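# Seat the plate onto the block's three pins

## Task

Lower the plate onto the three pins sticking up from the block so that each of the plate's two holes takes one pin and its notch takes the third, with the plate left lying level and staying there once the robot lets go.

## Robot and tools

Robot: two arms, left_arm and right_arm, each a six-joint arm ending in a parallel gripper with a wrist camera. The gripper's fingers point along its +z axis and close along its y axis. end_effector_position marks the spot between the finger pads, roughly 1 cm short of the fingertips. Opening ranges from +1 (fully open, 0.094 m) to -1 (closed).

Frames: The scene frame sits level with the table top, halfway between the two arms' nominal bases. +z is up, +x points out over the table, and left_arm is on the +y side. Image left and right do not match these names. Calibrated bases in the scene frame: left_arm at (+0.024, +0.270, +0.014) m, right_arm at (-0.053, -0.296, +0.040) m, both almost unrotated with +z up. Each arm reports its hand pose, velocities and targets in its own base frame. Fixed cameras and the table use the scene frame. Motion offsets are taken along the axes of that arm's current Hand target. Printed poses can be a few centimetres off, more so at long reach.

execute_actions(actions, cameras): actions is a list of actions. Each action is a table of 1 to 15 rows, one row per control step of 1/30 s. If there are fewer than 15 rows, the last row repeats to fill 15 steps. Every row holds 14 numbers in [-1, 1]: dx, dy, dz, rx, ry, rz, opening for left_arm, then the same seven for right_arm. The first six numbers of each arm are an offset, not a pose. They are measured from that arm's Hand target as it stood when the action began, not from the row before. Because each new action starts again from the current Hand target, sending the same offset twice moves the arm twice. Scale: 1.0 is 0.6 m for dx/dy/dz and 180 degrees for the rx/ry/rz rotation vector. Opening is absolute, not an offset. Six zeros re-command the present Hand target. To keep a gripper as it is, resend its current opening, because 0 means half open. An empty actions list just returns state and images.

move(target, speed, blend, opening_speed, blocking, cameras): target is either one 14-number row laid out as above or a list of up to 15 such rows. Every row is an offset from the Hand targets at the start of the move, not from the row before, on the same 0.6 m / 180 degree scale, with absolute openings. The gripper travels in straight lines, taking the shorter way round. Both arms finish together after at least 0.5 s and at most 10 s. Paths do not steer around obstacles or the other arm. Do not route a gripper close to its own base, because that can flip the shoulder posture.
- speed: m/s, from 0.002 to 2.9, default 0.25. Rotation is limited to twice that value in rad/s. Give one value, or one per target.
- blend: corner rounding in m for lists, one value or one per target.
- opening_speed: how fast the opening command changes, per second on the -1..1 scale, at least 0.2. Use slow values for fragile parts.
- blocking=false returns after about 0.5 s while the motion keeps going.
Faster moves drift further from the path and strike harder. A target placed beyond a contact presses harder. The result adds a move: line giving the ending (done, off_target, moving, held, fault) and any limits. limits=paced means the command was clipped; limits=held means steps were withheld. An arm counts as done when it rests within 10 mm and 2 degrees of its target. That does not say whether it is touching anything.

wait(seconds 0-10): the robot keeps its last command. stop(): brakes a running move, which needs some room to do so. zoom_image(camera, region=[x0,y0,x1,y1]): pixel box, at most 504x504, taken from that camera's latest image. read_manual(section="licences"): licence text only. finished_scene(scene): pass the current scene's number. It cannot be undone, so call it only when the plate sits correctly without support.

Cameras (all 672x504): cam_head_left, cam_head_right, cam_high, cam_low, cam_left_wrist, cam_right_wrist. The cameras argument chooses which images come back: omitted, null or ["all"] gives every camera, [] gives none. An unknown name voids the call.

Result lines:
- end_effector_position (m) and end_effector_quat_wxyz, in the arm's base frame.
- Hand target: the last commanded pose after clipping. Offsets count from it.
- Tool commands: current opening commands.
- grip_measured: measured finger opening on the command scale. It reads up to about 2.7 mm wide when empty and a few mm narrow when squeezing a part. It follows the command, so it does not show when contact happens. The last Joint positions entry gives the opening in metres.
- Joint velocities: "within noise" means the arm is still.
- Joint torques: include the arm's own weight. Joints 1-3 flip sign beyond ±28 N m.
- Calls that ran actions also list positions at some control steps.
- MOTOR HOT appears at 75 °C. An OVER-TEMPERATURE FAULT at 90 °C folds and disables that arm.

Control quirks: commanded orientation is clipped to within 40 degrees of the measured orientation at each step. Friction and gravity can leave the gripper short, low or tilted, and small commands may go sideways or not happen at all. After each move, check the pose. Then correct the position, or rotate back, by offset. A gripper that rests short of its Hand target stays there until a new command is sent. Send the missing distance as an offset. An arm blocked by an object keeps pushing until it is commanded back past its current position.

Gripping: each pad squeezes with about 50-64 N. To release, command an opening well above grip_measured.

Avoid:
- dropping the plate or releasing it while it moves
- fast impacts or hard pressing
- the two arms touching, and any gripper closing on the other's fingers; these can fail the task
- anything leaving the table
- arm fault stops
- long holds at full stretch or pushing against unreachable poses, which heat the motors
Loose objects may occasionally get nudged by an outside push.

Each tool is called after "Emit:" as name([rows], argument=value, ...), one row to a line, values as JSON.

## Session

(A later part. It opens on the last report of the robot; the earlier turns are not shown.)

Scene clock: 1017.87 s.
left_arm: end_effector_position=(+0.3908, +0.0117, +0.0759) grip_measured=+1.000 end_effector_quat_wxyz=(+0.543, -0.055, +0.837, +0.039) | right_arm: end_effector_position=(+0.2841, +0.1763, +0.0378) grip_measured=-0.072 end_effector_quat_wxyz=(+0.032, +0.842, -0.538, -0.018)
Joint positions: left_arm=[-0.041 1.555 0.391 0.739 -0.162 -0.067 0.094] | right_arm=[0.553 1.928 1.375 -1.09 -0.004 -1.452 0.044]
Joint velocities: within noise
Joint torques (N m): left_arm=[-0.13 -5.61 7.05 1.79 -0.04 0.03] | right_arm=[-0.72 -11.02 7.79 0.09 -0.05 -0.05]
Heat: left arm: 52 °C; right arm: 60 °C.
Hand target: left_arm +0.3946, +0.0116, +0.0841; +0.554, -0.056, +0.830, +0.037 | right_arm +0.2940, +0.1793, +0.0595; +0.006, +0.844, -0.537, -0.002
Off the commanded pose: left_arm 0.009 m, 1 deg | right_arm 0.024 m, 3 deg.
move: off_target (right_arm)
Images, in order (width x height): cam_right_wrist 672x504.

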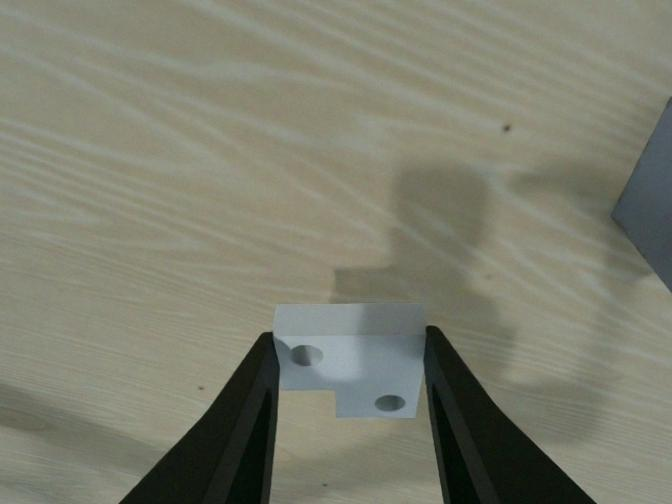

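Emit:
move([
  [0,0,0,0,0,0,1,0.0085,-0.1435,-0.1508,0,0,0,-0.25],
  [0,0,0,0,0,0,1,-0.0563,-0.205,-0.0208,0,0,0,-0.25],
  [0,0,0,0,0,0,1,-0.0563,-0.205,0.039,0,0,0,-0.25],
], speed=0.12, blend=[0.005,0.015,0], cameras=["cam_right_wrist","cam_low"])

Emit:
zoom_image(camera="cam_right_wrist", region=[180, 170, 500, 440])

Emit:
zoom_image(camera="cam_low", region=[180, 260, 260, 340])

Scene clock: 1032.07 s.
left_arm: end_effector_position=(+0.3908, +0.0117, +0.0759) grip_measured=+1.000 end_effector_quat_wxyz=(+0.543, -0.055, +0.837, +0.039) | right_arm: end_effector_position=(+0.3896, +0.2600, +0.0396) grip_measured=-0.072 end_effector_quat_wxyz=(+0.007, +0.844, -0.536, -0.005)
Joint positions: left_arm=[-0.041 1.555 0.391 0.739 -0.162 -0.067 0.094] | right_arm=[0.587 2.433 2.193 -1.348 -0.004 -1.423 0.044]
Joint velocities: within noise
Joint torques (N m): left_arm=[-0.1 -5.42 7.09 1.79 -0.02 0.01] | right_arm=[0.23 -10.8 4.6 0.52 -0.07 0.09]
Heat: left arm: 52 °C; right arm: 60 °C.
Hand target: left_arm +0.3946, +0.0116, +0.0841; +0.554, -0.056, +0.830, +0.037 | right_arm +0.3909, +0.2618, +0.0344; +0.006, +0.844, -0.537, -0.002
Off the commanded pose: left_arm 0.009 m, 1 deg | right_arm 0.006 m, 0 deg.
move: done
Images, in order (width x height): cam_low 672x504, cam_right_wrist 672x504.

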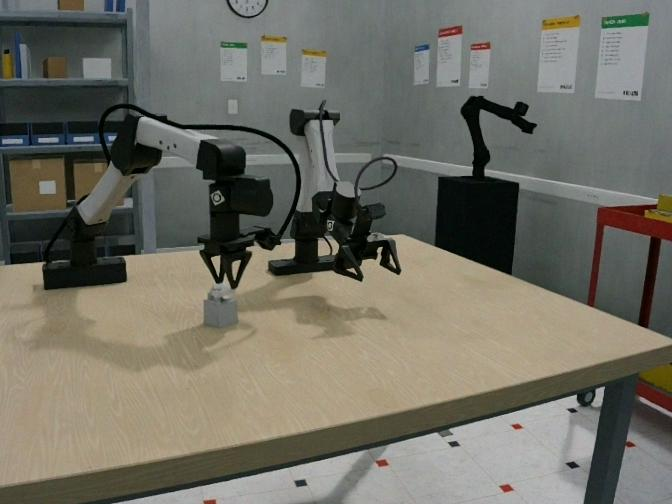

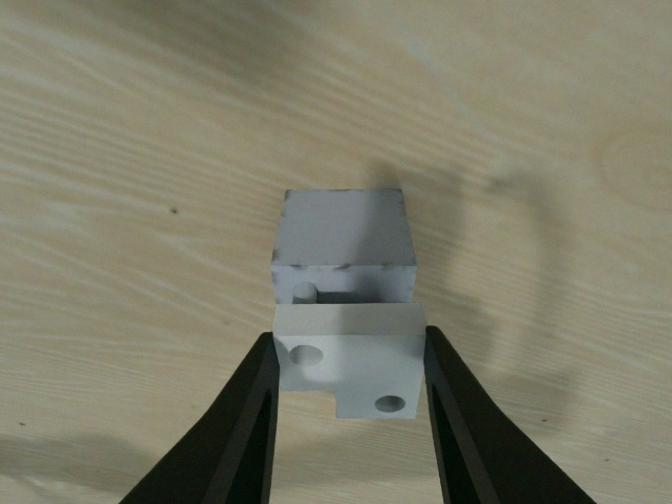

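Scaled by 1.575 from the camera's 672x504 image, which has a finer 960x720 frame.

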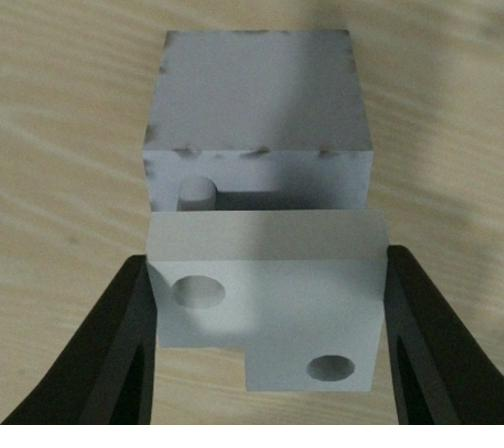

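Scaled by 6.300 from the camera's 672x504 image, which has a finer 960x720 frame.

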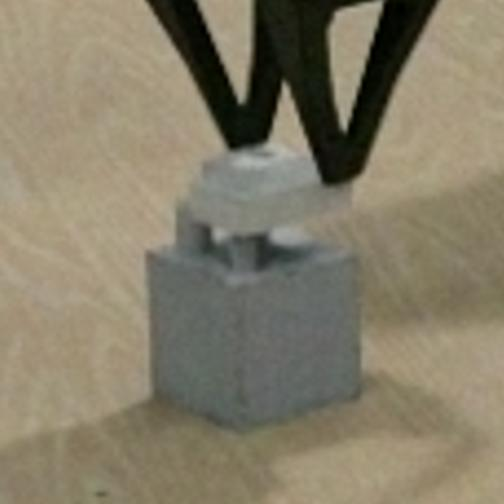

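Emit:
move([
  [0,0,0,0,0,0,1,0,0,-0.07,0,0,0,-0.25],
  [0,0,0,0,0,0,1,0.0611,0.0638,-0.19,0,0,0,-0.25],
  [0,0,0,0,0,0,1,-0.0037,0.0023,-0.065,0,0,0,-0.25],
  [0,0,0,0,0,0,1,-0.0037,0.0023,0.0083,0,0,0,-0.25],
], speed=0.12, blend=[0.015,0.005,0.015,0], cameras=["cam_right_wrist","cam_low"])

Emit:
zoom_image(camera="cam_right_wrist", region=[180, 170, 500, 440])

Emit:
zoom_image(camera="cam_low", region=[180, 260, 260, 340])

Scene clock: 1047.07 s.
left_arm: end_effector_position=(+0.3908, +0.0117, +0.0759) grip_measured=+1.000 end_effector_quat_wxyz=(+0.543, -0.055, +0.837, +0.039) | right_arm: end_effector_position=(+0.3868, +0.2620, +0.0345) grip_measured=-0.072 end_effector_quat_wxyz=(+0.008, +0.845, -0.535, -0.005)
Joint positions: left_arm=[-0.041 1.555 0.391 0.739 -0.162 -0.067 0.094] | right_arm=[0.594 2.427 2.163 -1.324 -0.004 -1.417 0.044]
Joint velocities: within noise
Joint torques (N m): left_arm=[-0.14 -5.48 7.1 1.78 0 -0.02] | right_arm=[0.05 -10.8 4.66 0.51 -0.07 0.07]
Heat: left arm: 52 °C; right arm: 62 °C.
Hand target: left_arm +0.3946, +0.0116, +0.0841; +0.554, -0.056, +0.830, +0.037 | right_arm +0.3886, +0.2632, +0.0295; +0.006, +0.844, -0.537, -0.002
Off the commanded pose: left_arm 0.009 m, 1 deg | right_arm 0.006 m, 0 deg.
move: done
Images, in order (width x height): cam_low 672x504, cam_right_wrist 672x504.

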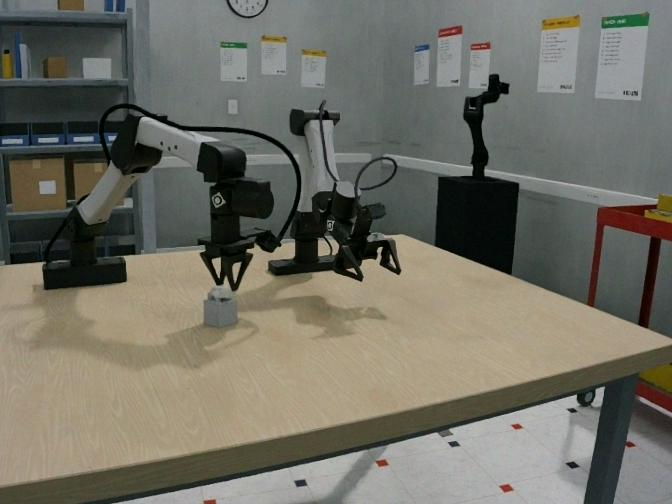

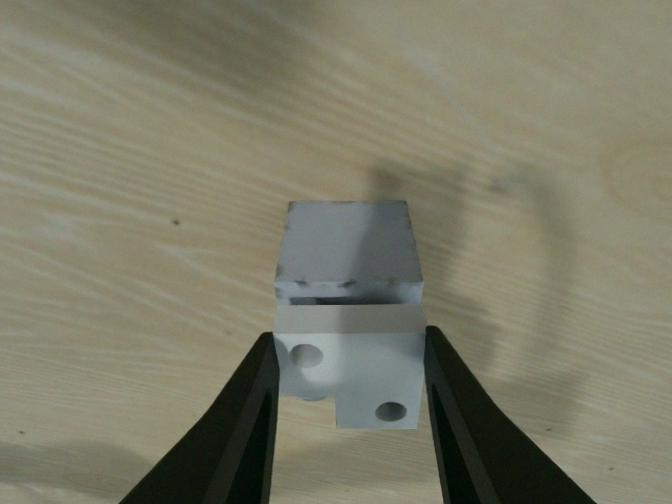

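Scaled by 1.575 from the camera's 672x504 image, which has a finer 960x720 frame.

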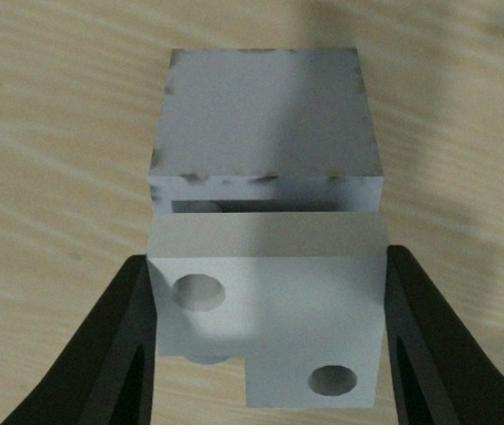

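Scaled by 6.300 from the camera's 672x504 image, which has a finer 960x720 frame.

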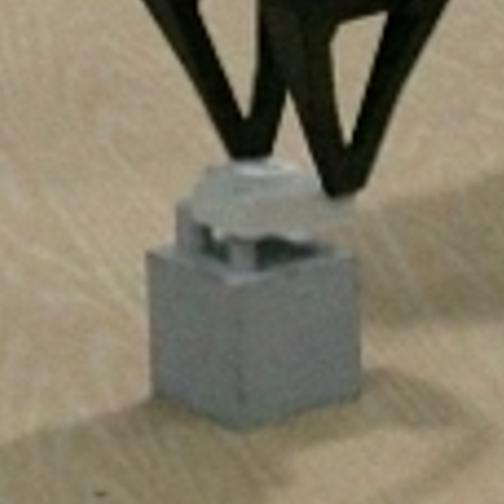

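Emit:
move([
  [0,0,0,0,0,0,1,0,0,-0.12,0,0,0,-0.25],
  [0,0,0,0,0,0,1,0.0551,0.2062,-0.12,0,0,0,-0.25],
  [0,0,0,0,0,0,1,0.0551,0.2062,0.072,0,0,0,-0.25],
  [0,0,0,0,0,0,1,0.0551,0.2062,0.102,0,0,0,-0.25],
], speed=[0.1,0.2,0.1,0.04], blend=[0.015,0.015,0,0], cameras=["cam_right_wrist","cam_low","cam_high"])

Emit:
zoom_image(camera="cam_low", region=[190, 270, 250, 330])

Emit:
zoom_image(camera="cam_high", region=[310, 240, 380, 300])

Scene clock: 1084.57 s.
left_arm: end_effector_position=(+0.3908, +0.0117, +0.0759) grip_measured=+1.000 end_effector_quat_wxyz=(+0.543, -0.055, +0.837, +0.039) | right_arm: end_effector_position=(+0.2876, +0.1818, -0.0239) grip_measured=-0.072 end_effector_quat_wxyz=(+0.007, +0.843, -0.538, -0.005)
Joint positions: left_arm=[-0.041 1.555 0.391 0.739 -0.162 -0.067 0.094] | right_arm=[0.562 1.998 1.208 -0.798 -0.003 -1.442 0.044]
Joint velocities: within noise
Joint torques (N m): left_arm=[0.05 -5.53 7.09 1.78 -0.01 -0.01] | right_arm=[-0.79 -6.9 3.99 0.57 -0.09 -0.08]
Heat: left arm: 52 °C; right arm: 62 °C.
Hand target: left_arm +0.3946, +0.0116, +0.0841; +0.554, -0.056, +0.830, +0.037 | right_arm +0.2900, +0.1803, -0.0300; +0.006, +0.844, -0.537, -0.002
Off the commanded pose: left_arm 0.009 m, 1 deg | right_arm 0.007 m, 0 deg.
move: done
Images, in order (width x height): cam_high 672x504, cam_low 672x504, cam_right_wrist 672x504.

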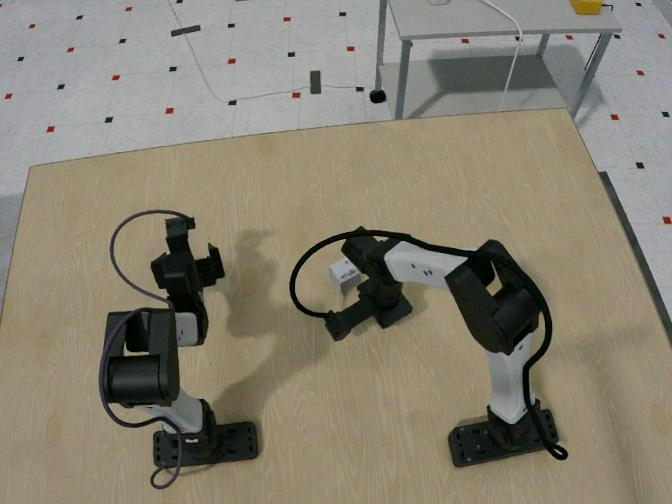

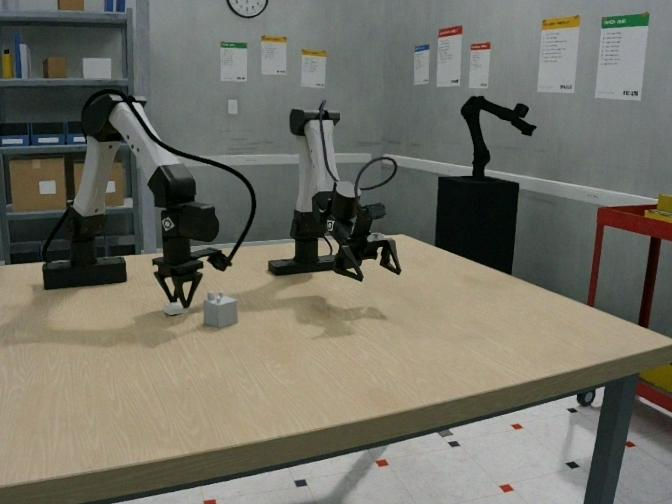

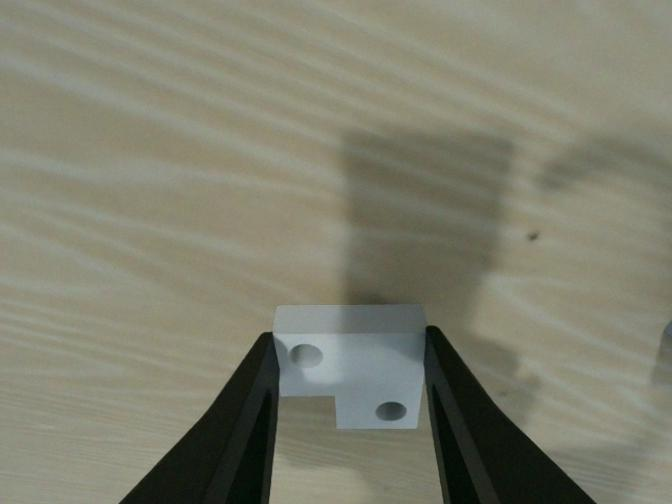

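Scaled by 8.400 from the camera's 672x504 image, which has a finer 960x720 frame.

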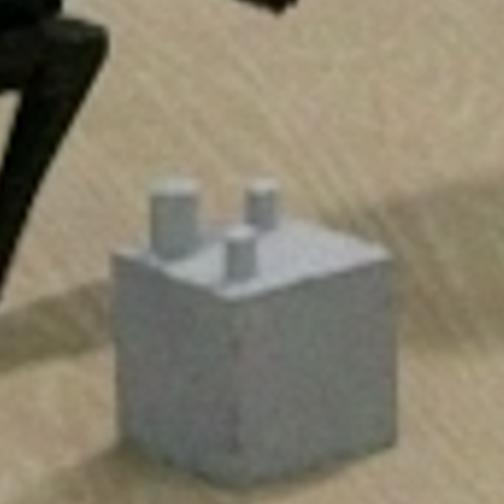

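Scaled by 7.200 from the camera's 672x504 image, which has a finer 960x720 frame.

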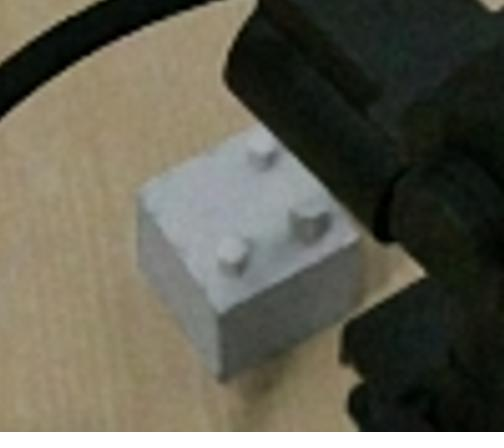

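Emit:
move([
  [0,0,0,0,0,0,1,0,0,0,0,0,0,0.15],
  [0,0,0,0,0,0,1,0,0,0.0,0,0,0,-0.25],
], opening_speed=0.5, cameras=[])

Scene clock: 1211.43 s.
left_arm: end_effector_position=(+0.3908, +0.0117, +0.0759) grip_measured=+1.000 end_effector_quat_wxyz=(+0.543, -0.055, +0.837, +0.039) | right_arm: end_effector_position=(+0.2886, +0.1825, -0.0239) grip_measured=-0.078 end_effector_quat_wxyz=(+0.005, +0.843, -0.538, -0.004)
Joint positions: left_arm=[-0.041 1.555 0.391 0.739 -0.162 -0.067 0.094] | right_arm=[0.562 1.998 1.208 -0.793 -0.003 -1.443 0.043]
Joint velocities: within noise
Joint torques (N m): left_arm=[-0.16 -5.57 7.06 1.78 0.02 -0.01] | right_arm=[-0.77 -6.95 4.15 0.54 -0.1 -0.07]
Heat: left arm: 52 °C; right arm: 50 °C.
Hand target: left_arm +0.3946, +0.0116, +0.0841; +0.554, -0.056, +0.830, +0.037 | right_arm +0.2900, +0.1803, -0.0300; +0.006, +0.844, -0.537, -0.002
Off the commanded pose: left_arm 0.009 m, 1 deg | right_arm 0.007 m, 0 deg.
move: done
No camera images: "cameras" was empty.

Emit:
move([
  [0,0,0,0,0,0,1,0,0,-0.14,0,0,0,-0.25],
  [0,0,0,0,0,0,1,0.0145,-0.148,-0.3,0,0,0.0045,-0.25],
  [0,0,0,0,0,0,1,-0.0505,-0.2073,-0.1917,0,0,0.0045,-0.25],
  [0,0,0,0,0,0,1,-0.0505,-0.2073,-0.1167,0,0,0.0045,-0.25],
], speed=0.12, blend=[0.015,0.005,0.015,0], cameras=["cam_right_wrist"])

Emit:
zoom_image(camera="cam_right_wrist", region=[180, 170, 500, 440])

Scene clock: 1223.13 s.
left_arm: end_effector_position=(+0.3908, +0.0117, +0.0759) grip_measured=+1.000 end_effector_quat_wxyz=(+0.543, -0.055, +0.837, +0.039) | right_arm: end_effector_position=(+0.3890, +0.2594, +0.0398) grip_measured=-0.079 end_effector_quat_wxyz=(+0.011, +0.840, -0.542, -0.006)
Joint positions: left_arm=[-0.041 1.555 0.391 0.739 -0.162 -0.067 0.094] | right_arm=[0.587 2.438 2.203 -1.36 -0.003 -1.409 0.043]
Joint velocities: within noise
Joint torques (N m): left_arm=[-0.12 -5.59 7.05 1.79 -0.01 -0.02] | right_arm=[0.09 -11.62 4.38 0.5 -0.07 0.07]
Heat: left arm: 52 °C; right arm: 51 °C.
Hand target: left_arm +0.3946, +0.0116, +0.0841; +0.554, -0.056, +0.830, +0.037 | right_arm +0.3904, +0.2611, +0.0383; +0.006, +0.840, -0.543, -0.002
Off the commanded pose: left_arm 0.009 m, 1 deg | right_arm 0.003 m, 1 deg.
move: done
Images, in order (width x height): cam_right_wrist 672x504.

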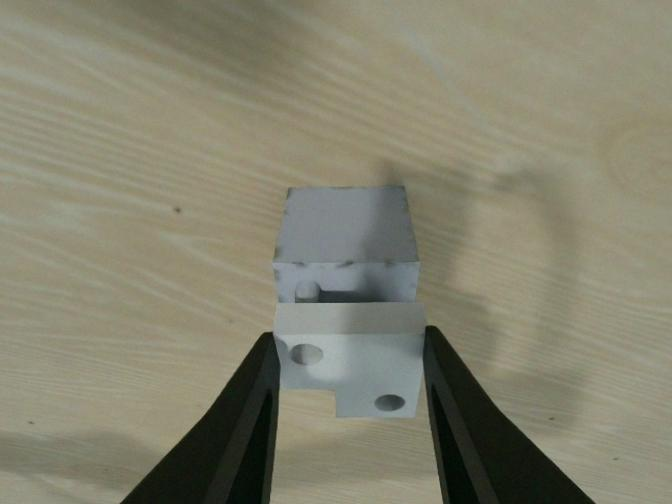

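Scaled by 1.575 from the camera's 672x504 image, which has a finer 960x720 frame.

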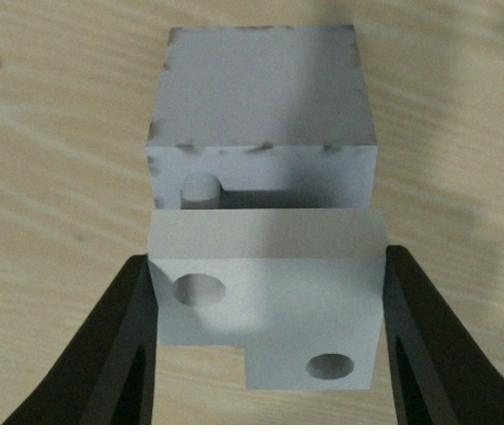

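Emit:
move(target=[0,0,0,0,0,0,1,-0.003,0.0005,0.01,0,0,0,-0.25], speed=0.03, cameras=["cam_right_wrist"])

Emit:
zoom_image(camera="cam_right_wrist", region=[180, 170, 500, 440])

Scene clock: 1232.33 s.
left_arm: end_effector_position=(+0.3908, +0.0117, +0.0759) grip_measured=+1.000 end_effector_quat_wxyz=(+0.543, -0.055, +0.837, +0.039) | right_arm: end_effector_position=(+0.3878, +0.2591, +0.0334) grip_measured=-0.079 end_effector_quat_wxyz=(+0.013, +0.840, -0.542, -0.007)
Joint positions: left_arm=[-0.041 1.555 0.391 0.739 -0.162 -0.067 0.094] | right_arm=[0.588 2.438 2.178 -1.34 -0.002 -1.407 0.043]
Joint velocities: within noise
Joint torques (N m): left_arm=[-0.08 -5.5 7.12 1.78 -0.01 -0.01] | right_arm=[0.38 -11.54 4.46 0.52 -0.11 0.09]
Heat: left arm: 52 °C; right arm: 54 °C.
Hand target: left_arm +0.3946, +0.0116, +0.0841; +0.554, -0.056, +0.830, +0.037 | right_arm +0.3893, +0.2625, +0.0322; +0.006, +0.840, -0.543, -0.002
Off the commanded pose: left_arm 0.009 m, 1 deg | right_arm 0.004 m, 1 deg.
move: done
Images, in order (width x height): cam_right_wrist 672x504.

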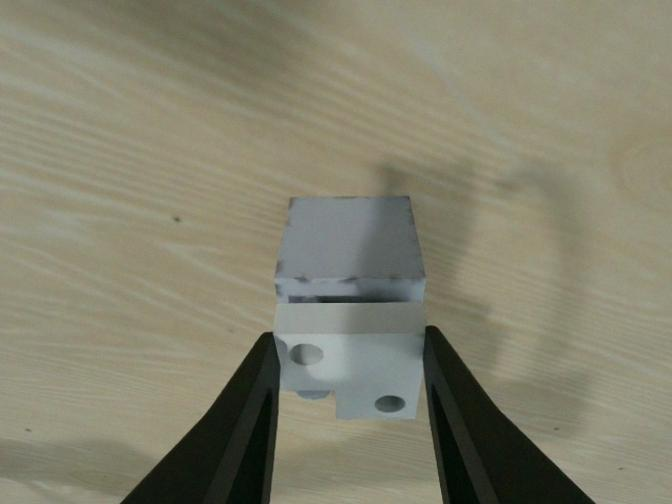

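Scaled by 1.575 from the camera's 672x504 image, which has a finer 960x720 frame.

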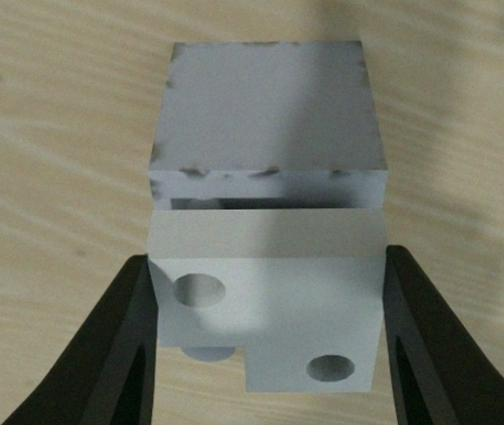

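Emit:
move(target=[0,0,0,0,0,0,1,0,0,0.012,0,0,0,-0.25], speed=0.03, cameras=["cam_right_wrist","cam_low"])

Emit:
zoom_image(camera="cam_right_wrist", region=[180, 170, 500, 440])

Emit:
zoom_image(camera="cam_low", region=[190, 270, 250, 330])

Scene clock: 1241.90 s.
left_arm: end_effector_position=(+0.3908, +0.0117, +0.0759) grip_measured=+1.000 end_effector_quat_wxyz=(+0.543, -0.055, +0.837, +0.039) | right_arm: end_effector_position=(+0.3876, +0.2590, +0.0313) grip_measured=-0.079 end_effector_quat_wxyz=(+0.013, +0.840, -0.542, -0.007)
Joint positions: left_arm=[-0.041 1.555 0.391 0.739 -0.162 -0.067 0.094] | right_arm=[0.588 2.438 2.17 -1.332 -0.002 -1.407 0.043]
Joint velocities: within noise
Joint torques (N m): left_arm=[-0.01 -5.57 7.06 1.77 -0.01 0] | right_arm=[0.25 -11.41 3.14 0.71 -0.09 0.09]
Heat: left arm: 52 °C; right arm: 57 °C.
Hand target: left_arm +0.3946, +0.0116, +0.0841; +0.554, -0.056, +0.830, +0.037 | right_arm +0.3893, +0.2625, +0.0251; +0.006, +0.840, -0.543, -0.002
Off the commanded pose: left_arm 0.009 m, 1 deg | right_arm 0.007 m, 1 deg.
move: done
Images, in order (width x height): cam_low 672x504, cam_right_wrist 672x504.

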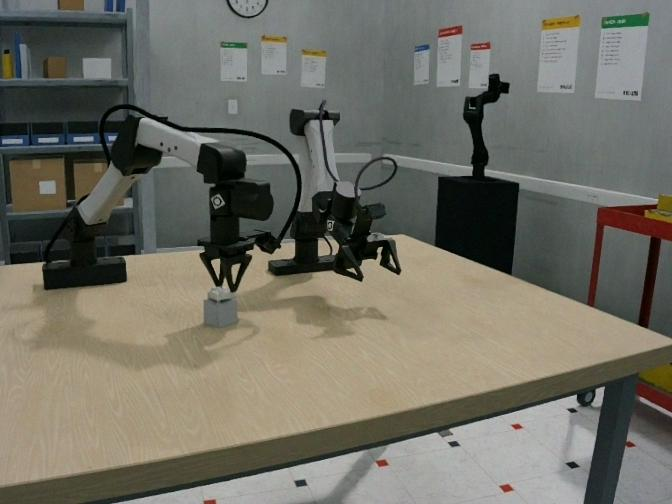

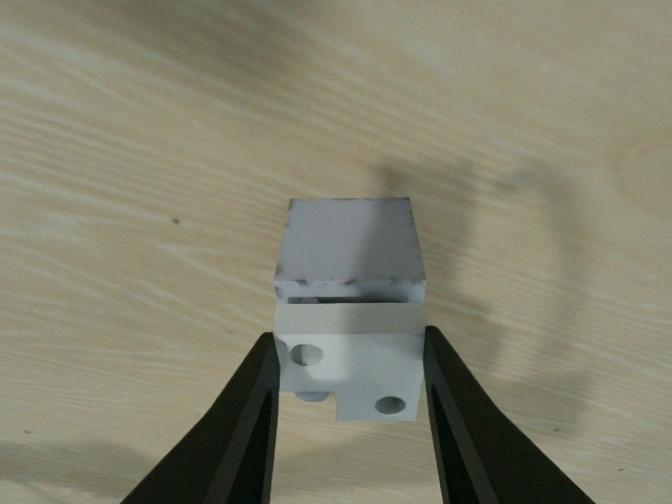

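Scaled by 1.575 from the camera's 672x504 image, which has a finer 960x720 frame.

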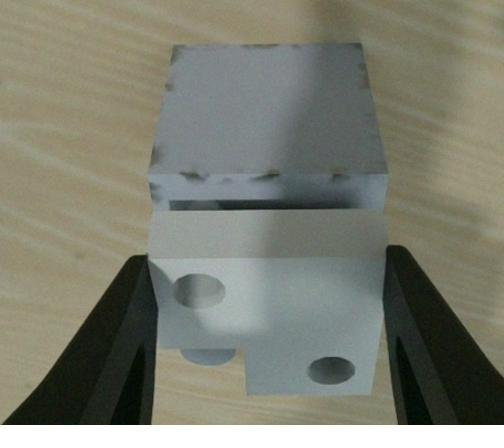

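Scaled by 8.400 from the camera's 672x504 image, which has a finer 960x720 frame.

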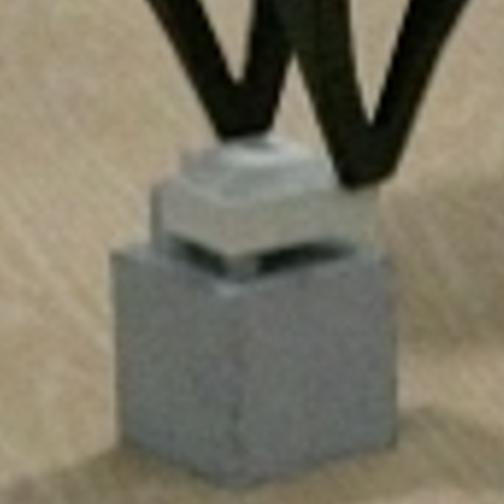

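Emit:
move([
  [0,0,0,0,0,0,1,0,0,-0.013,0,0,0,-0.25],
  [0,0,0,0,0,0,1,-0.006,0.0005,-0.013,0,0,0,-0.25],
  [0,0,0,0,0,0,1,-0.006,0.0005,0.002,0,0,0,-0.25],
], speed=0.03, cameras=["cam_right_wrist"])

Emit:
zoom_image(camera="cam_right_wrist", region=[180, 170, 500, 440])

Scene clock: 1265.53 s.
left_arm: end_effector_position=(+0.3908, +0.0117, +0.0759) grip_measured=+1.000 end_effector_quat_wxyz=(+0.543, -0.055, +0.837, +0.039) | right_arm: end_effector_position=(+0.3866, +0.2605, +0.0313) grip_measured=-0.079 end_effector_quat_wxyz=(+0.014, +0.841, -0.541, -0.006)
Joint positions: left_arm=[-0.041 1.555 0.391 0.739 -0.162 -0.067 0.094] | right_arm=[0.593 2.438 2.17 -1.332 0 -1.405 0.043]
Joint velocities: within noise
Joint torques (N m): left_arm=[-0.12 -5.57 7.08 1.78 0 -0.02] | right_arm=[0.65 -11.21 3.03 0.74 -0.09 0.12]
Heat: left arm: 52 °C; right arm: 60 °C.
Hand target: left_arm +0.3946, +0.0116, +0.0841; +0.554, -0.056, +0.830, +0.037 | right_arm +0.3876, +0.2656, +0.0239; +0.006, +0.840, -0.543, -0.002
Off the commanded pose: left_arm 0.009 m, 1 deg | right_arm 0.009 m, 1 deg.
move: done
Images, in order (width x height): cam_right_wrist 672x504.

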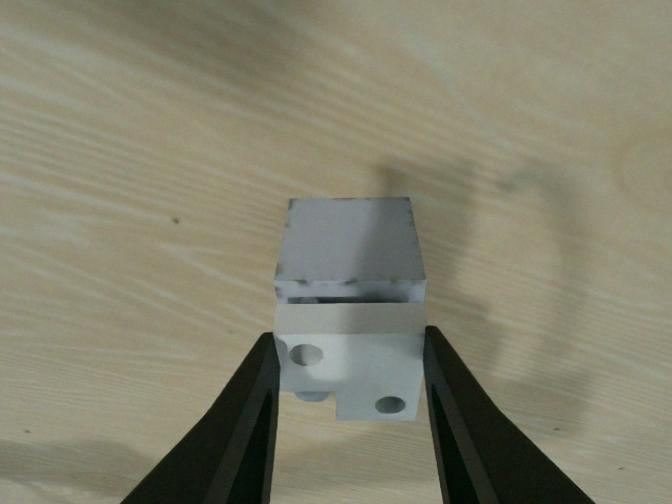

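Scaled by 1.575 from the camera's 672x504 image, which has a finer 960x720 frame.

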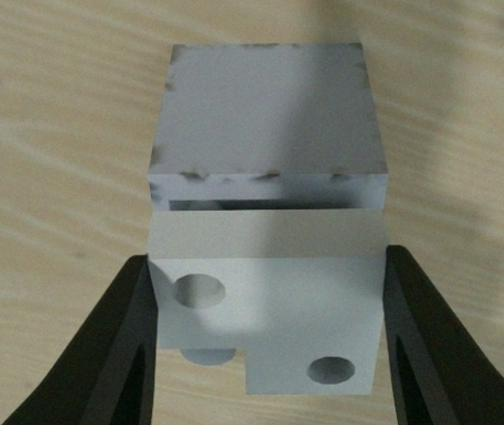

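Emit:
move(target=[0,0,0,0,0,0,1,0,0,0.02,0,0,0,-0.25], speed=0.03, cameras=["cam_right_wrist","cam_low"])

Emit:
zoom_image(camera="cam_right_wrist", region=[180, 170, 500, 440])

Emit:
zoom_image(camera="cam_low", region=[190, 270, 250, 330])

Scene clock: 1280.53 s.
left_arm: end_effector_position=(+0.3908, +0.0117, +0.0759) grip_measured=+1.000 end_effector_quat_wxyz=(+0.543, -0.055, +0.837, +0.039) | right_arm: end_effector_position=(+0.3864, +0.2605, +0.0303) grip_measured=-0.079 end_effector_quat_wxyz=(+0.008, +0.841, -0.541, -0.003)
Joint positions: left_arm=[-0.041 1.555 0.391 0.739 -0.162 -0.067 0.094] | right_arm=[0.593 2.421 2.135 -1.302 0 -1.404 0.043]
Joint velocities: within noise
Joint torques (N m): left_arm=[-0.14 -5.52 7.08 1.78 0.02 0] | right_arm=[0.55 -9.74 2.29 0.94 -0.09 0.12]
Heat: left arm: 52 °C; right arm: 61 °C.
Hand target: left_arm +0.3946, +0.0116, +0.0841; +0.554, -0.056, +0.830, +0.037 | right_arm +0.3875, +0.2655, +0.0119; +0.006, +0.840, -0.543, -0.002
Off the commanded pose: left_arm 0.009 m, 1 deg | right_arm 0.019 m, 0 deg.
move: off_target (right_arm)
Images, in order (width x height): cam_low 672x504, cam_right_wrist 672x504.

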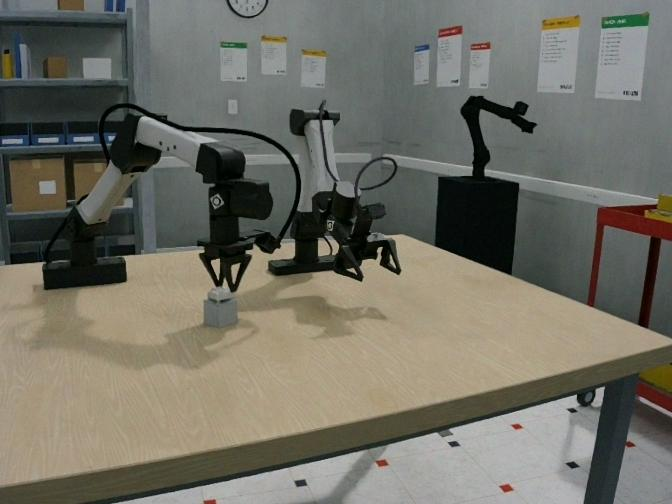

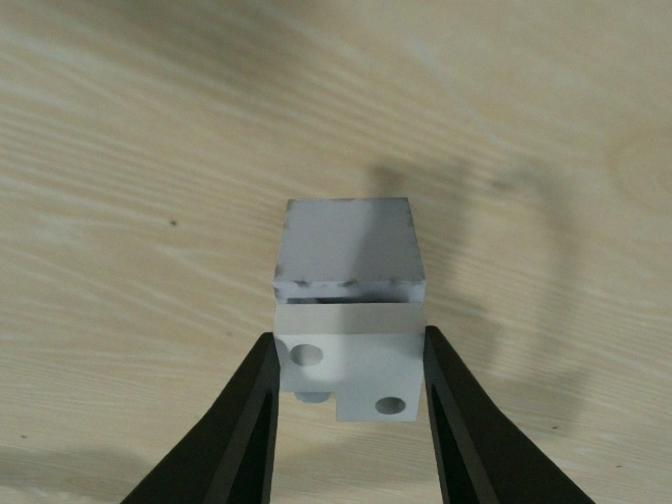

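Scaled by 1.575 from the camera's 672x504 image, which has a finer 960x720 frame.

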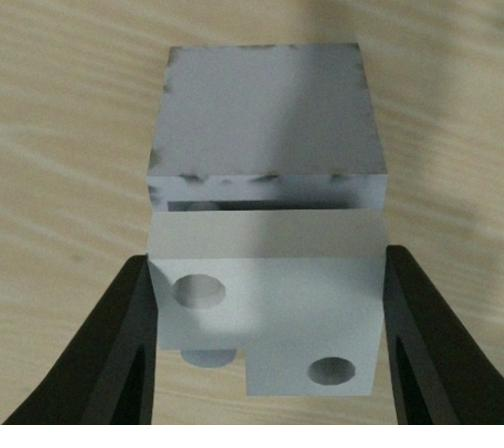

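Scaled by 8.400 from the camera's 672x504 image, which has a finer 960x720 frame.

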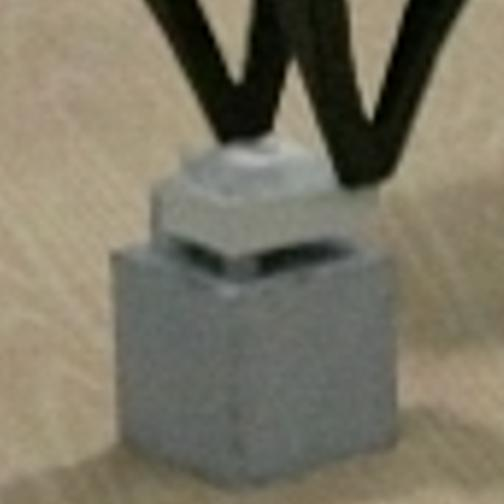

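Emit:
move([
  [0,0,0,0,0,0,1,0.004,0,-0.02,0,0,0,-0.25],
  [0,0,0,0,0,0,1,0.0045,0,-0.12,0,0,0,-0.25],
  [0,0,0,0,0,0,1,0.0695,0.0593,-0.26,0,0,0,-0.25],
  [0,0,0,0,0,0,1,0.0045,0,-0.12,0,0,0,-0.25],
  [0,0,0,0,0,0,1,0.0045,0,-0.0443,0,0,0,-0.25],
], speed=[0.03,0.08,0.12,0.12,0.12], blend=[0.0,0.01,0.005,0.015,0], cameras=["cam_right_wrist"])

Emit:
zoom_image(camera="cam_right_wrist", region=[180, 170, 500, 440])

Scene clock: 1315.50 s.
left_arm: end_effector_position=(+0.3908, +0.0117, +0.0759) grip_measured=+1.000 end_effector_quat_wxyz=(+0.543, -0.055, +0.837, +0.039) | right_arm: end_effector_position=(+0.3830, +0.2583, +0.0397) grip_measured=-0.079 end_effector_quat_wxyz=(+0.023, +0.840, -0.542, -0.009)
Joint positions: left_arm=[-0.041 1.555 0.391 0.739 -0.162 -0.067 0.094] | right_arm=[0.594 2.442 2.209 -1.387 0.001 -1.402 0.043]
Joint velocities: within noise
Joint torques (N m): left_arm=[-0.12 -5.55 7.02 1.77 -0.02 -0.01] | right_arm=[-0.1 -11.86 3.92 0.69 -0.12 0.03]
Heat: left arm: 52 °C; right arm: 60 °C.
Hand target: left_arm +0.3946, +0.0116, +0.0841; +0.554, -0.056, +0.830, +0.037 | right_arm +0.3888, +0.2633, +0.0384; +0.006, +0.840, -0.543, -0.002
Off the commanded pose: left_arm 0.009 m, 1 deg | right_arm 0.008 m, 2 deg.
move: done
Images, in order (width x height): cam_right_wrist 672x504.

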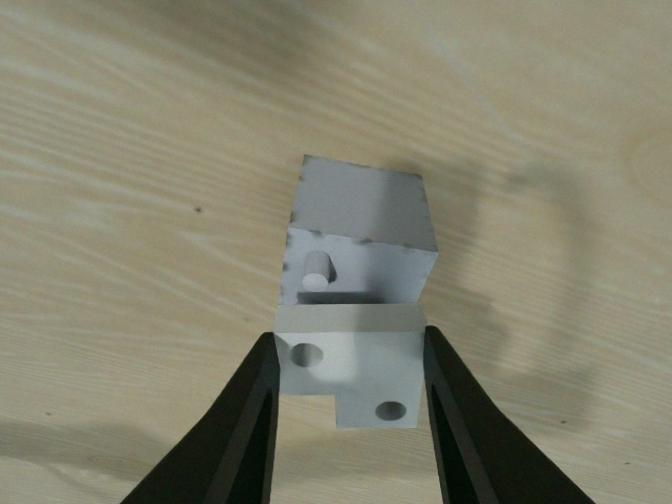

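Scaled by 1.575 from the camera's 672x504 image, which has a finer 960x720 frame.

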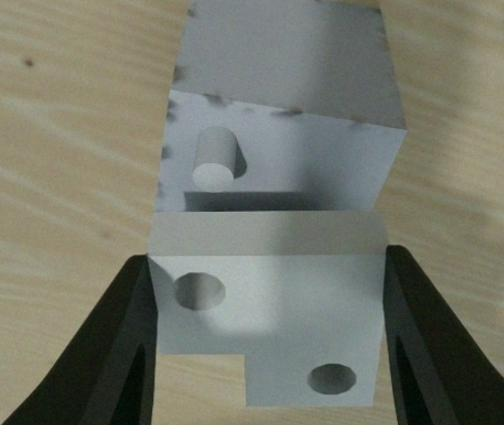

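Emit:
move([
  [0,0,0,0,0,0,1,0.004,0.012,-0.14,0,0,0,-0.25],
  [0,0,0,0,0,0,1,0.061,0.205,-0.14,0,0,0,-0.25],
  [0,0,0,0,0,0,1,0.061,0.205,0.115,0,0,0,-0.25],
], speed=[0.1,0.2,0.1], cameras=["cam_low","cam_right_wrist"])

Emit:
move([
  [0,0,0,0,0,0,1,0,0,0,0,0,0,0.15],
  [0,0,0,0,0,0,1,0,0,0,0,0,0,-0.25],
], opening_speed=0.5, cameras=["cam_low","cam_right_wrist"])

Scene clock: 1366.20 s.
left_arm: end_effector_position=(+0.3908, +0.0117, +0.0759) grip_measured=+1.000 end_effector_quat_wxyz=(+0.543, -0.055, +0.837, +0.039) | right_arm: end_effector_position=(+0.2894, +0.1797, -0.0235) grip_measured=-0.079 end_effector_quat_wxyz=(+0.007, +0.839, -0.544, -0.003)
Joint positions: left_arm=[-0.041 1.555 0.391 0.739 -0.162 -0.067 0.094] | right_arm=[0.557 1.997 1.209 -0.798 0.002 -1.433 0.043]
Joint velocities: within noise
Joint torques (N m): left_arm=[-0.09 -5.53 7.05 1.78 -0.02 -0.02] | right_arm=[-0.62 -6.98 4.05 0.53 -0.12 -0.06]
Heat: left arm: 52 °C; right arm: 63 °C.
Hand target: left_arm +0.3946, +0.0116, +0.0841; +0.554, -0.056, +0.830, +0.037 | right_arm +0.2910, +0.1787, -0.0289; +0.006, +0.840, -0.543, -0.002
Off the commanded pose: left_arm 0.009 m, 1 deg | right_arm 0.006 m, 0 deg.
move: done
Images, in order (width x height): cam_low 672x504, cam_right_wrist 672x504.

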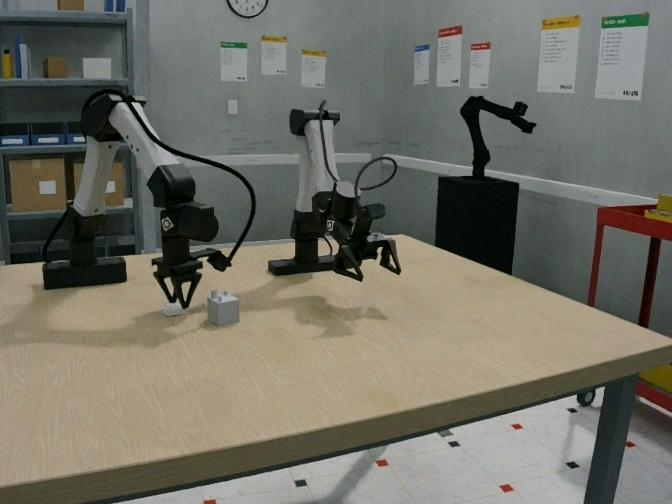

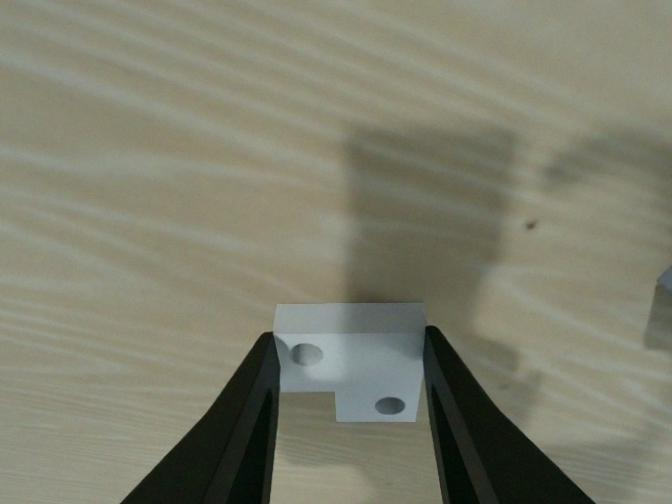

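Scene clock: 1368.90 s.
left_arm: end_effector_position=(+0.3908, +0.0117, +0.0759) grip_measured=+1.000 end_effector_quat_wxyz=(+0.543, -0.055, +0.837, +0.039) | right_arm: end_effector_position=(+0.2896, +0.1799, -0.0235) grip_measured=-0.083 end_effector_quat_wxyz=(+0.007, +0.839, -0.544, -0.002)
Joint positions: left_arm=[-0.041 1.555 0.391 0.739 -0.162 -0.067 0.094] | right_arm=[0.557 1.997 1.209 -0.797 0.002 -1.434 0.043]
Joint velocities: within noise
Joint torques (N m): left_arm=[-0.14 -5.53 7.09 1.8 0 -0.01] | right_arm=[-0.68 -7.01 4.14 0.57 -0.11 -0.05]
Heat: left arm: 52 °C; right arm: 62 °C.
Hand target: left_arm +0.3946, +0.0116, +0.0841; +0.554, -0.056, +0.830, +0.037 | right_arm +0.2910, +0.1787, -0.0289; +0.006, +0.840, -0.543, -0.002
Off the commanded pose: left_arm 0.009 m, 1 deg | right_arm 0.006 m, 0 deg.
move: done
Images, in order (width x height): cam_low 672x504, cam_right_wrist 672x504.

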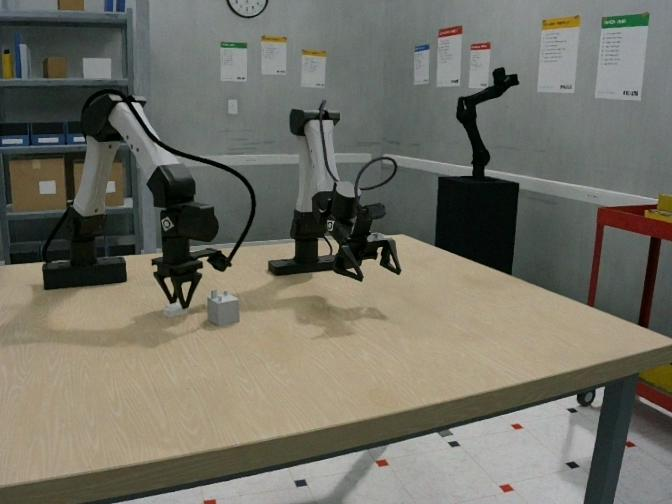

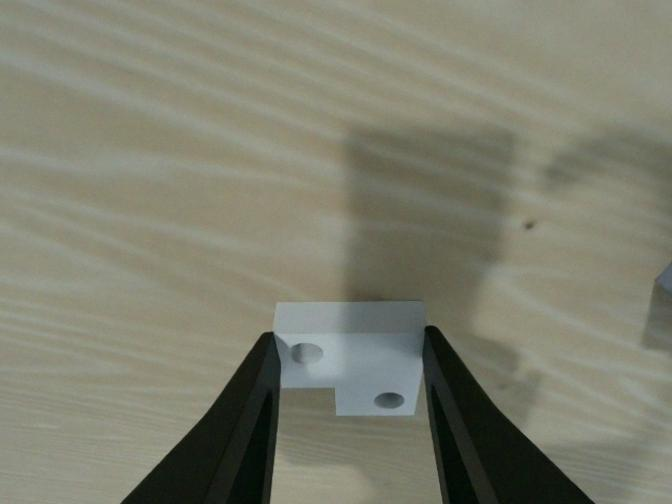

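Emit:
move([
  [0,0,0,0,0,0,1,0,0,-0.298,0,0,0,-0.25],
  [0,0,0,0,0,0,1,-0.016,-0.142,-0.298,0,0,0.0706,-0.25],
  [0,0,0,0,0,0,1,-0.0807,-0.2013,-0.2,0,0,0.0706,-0.25],
  [0,0,0,0,0,0,1,-0.0807,-0.2013,-0.125,0,0,0.0706,-0.25],
], speed=0.12, blend=[0.015,0.005,0.015,0], cameras=["cam_low","cam_right_wrist"])

Emit:
zoom_image(camera="cam_right_wrist", region=[180, 170, 500, 440])

Scene clock: 1431.50 s.
left_arm: end_effector_position=(+0.3908, +0.0117, +0.0759) grip_measured=+1.000 end_effector_quat_wxyz=(+0.543, -0.055, +0.837, +0.039) | right_arm: end_effector_position=(+0.3799, +0.2702, +0.0419) grip_measured=-0.084 end_effector_quat_wxyz=(+0.017, +0.776, -0.631, -0.004)
Joint positions: left_arm=[-0.041 1.555 0.391 0.739 -0.162 -0.067 0.094] | right_arm=[0.619 2.446 2.225 -1.385 0.002 -1.157 0.043]
Joint velocities: within noise
Joint torques (N m): left_arm=[-0.05 -5.55 7.1 1.79 0.03 -0.01] | right_arm=[0.13 -12.18 4.6 0.53 -0.13 0.09]
Heat: left arm: 52 °C; right arm: 51 °C.
Hand target: left_arm +0.3946, +0.0116, +0.0841; +0.554, -0.056, +0.830, +0.037 | right_arm +0.3820, +0.2732, +0.0444; +0.006, +0.775, -0.632, -0.001
Off the commanded pose: left_arm 0.009 m, 1 deg | right_arm 0.004 m, 1 deg.
move: done
Images, in order (width x height): cam_low 672x504, cam_right_wrist 672x504.

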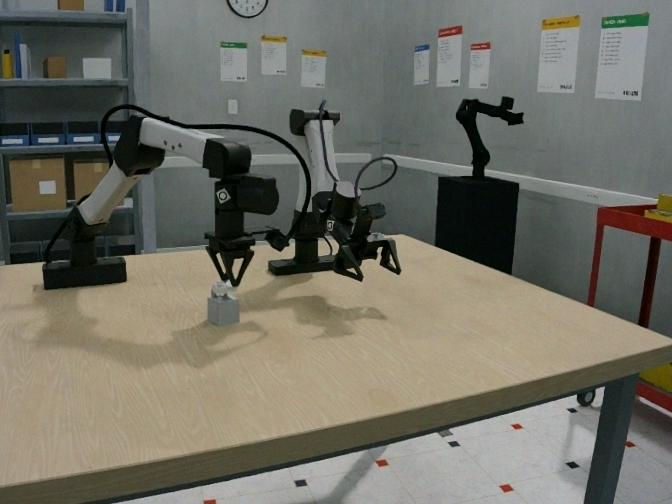

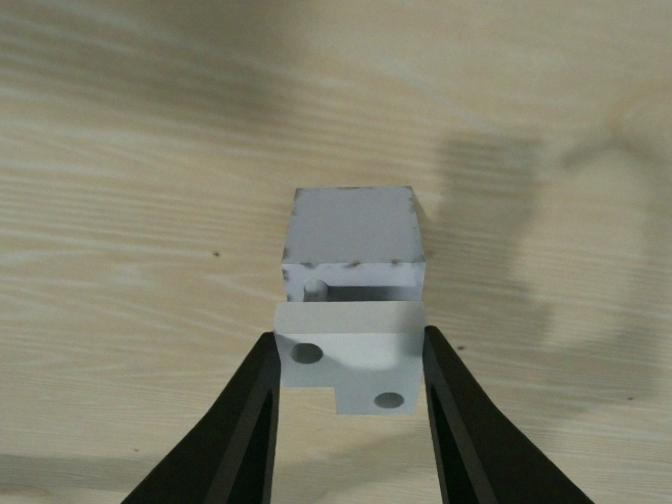

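Scaled by 1.575 from the camera's 672x504 image, which has a finer 960x720 frame.

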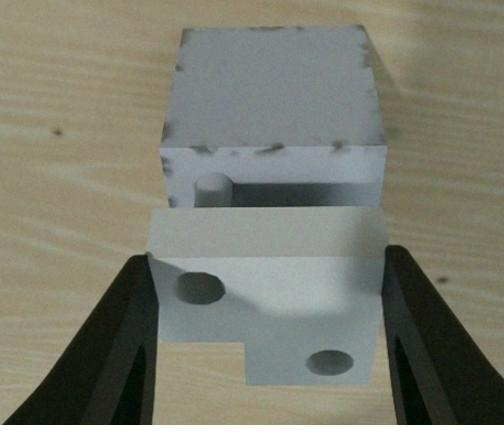

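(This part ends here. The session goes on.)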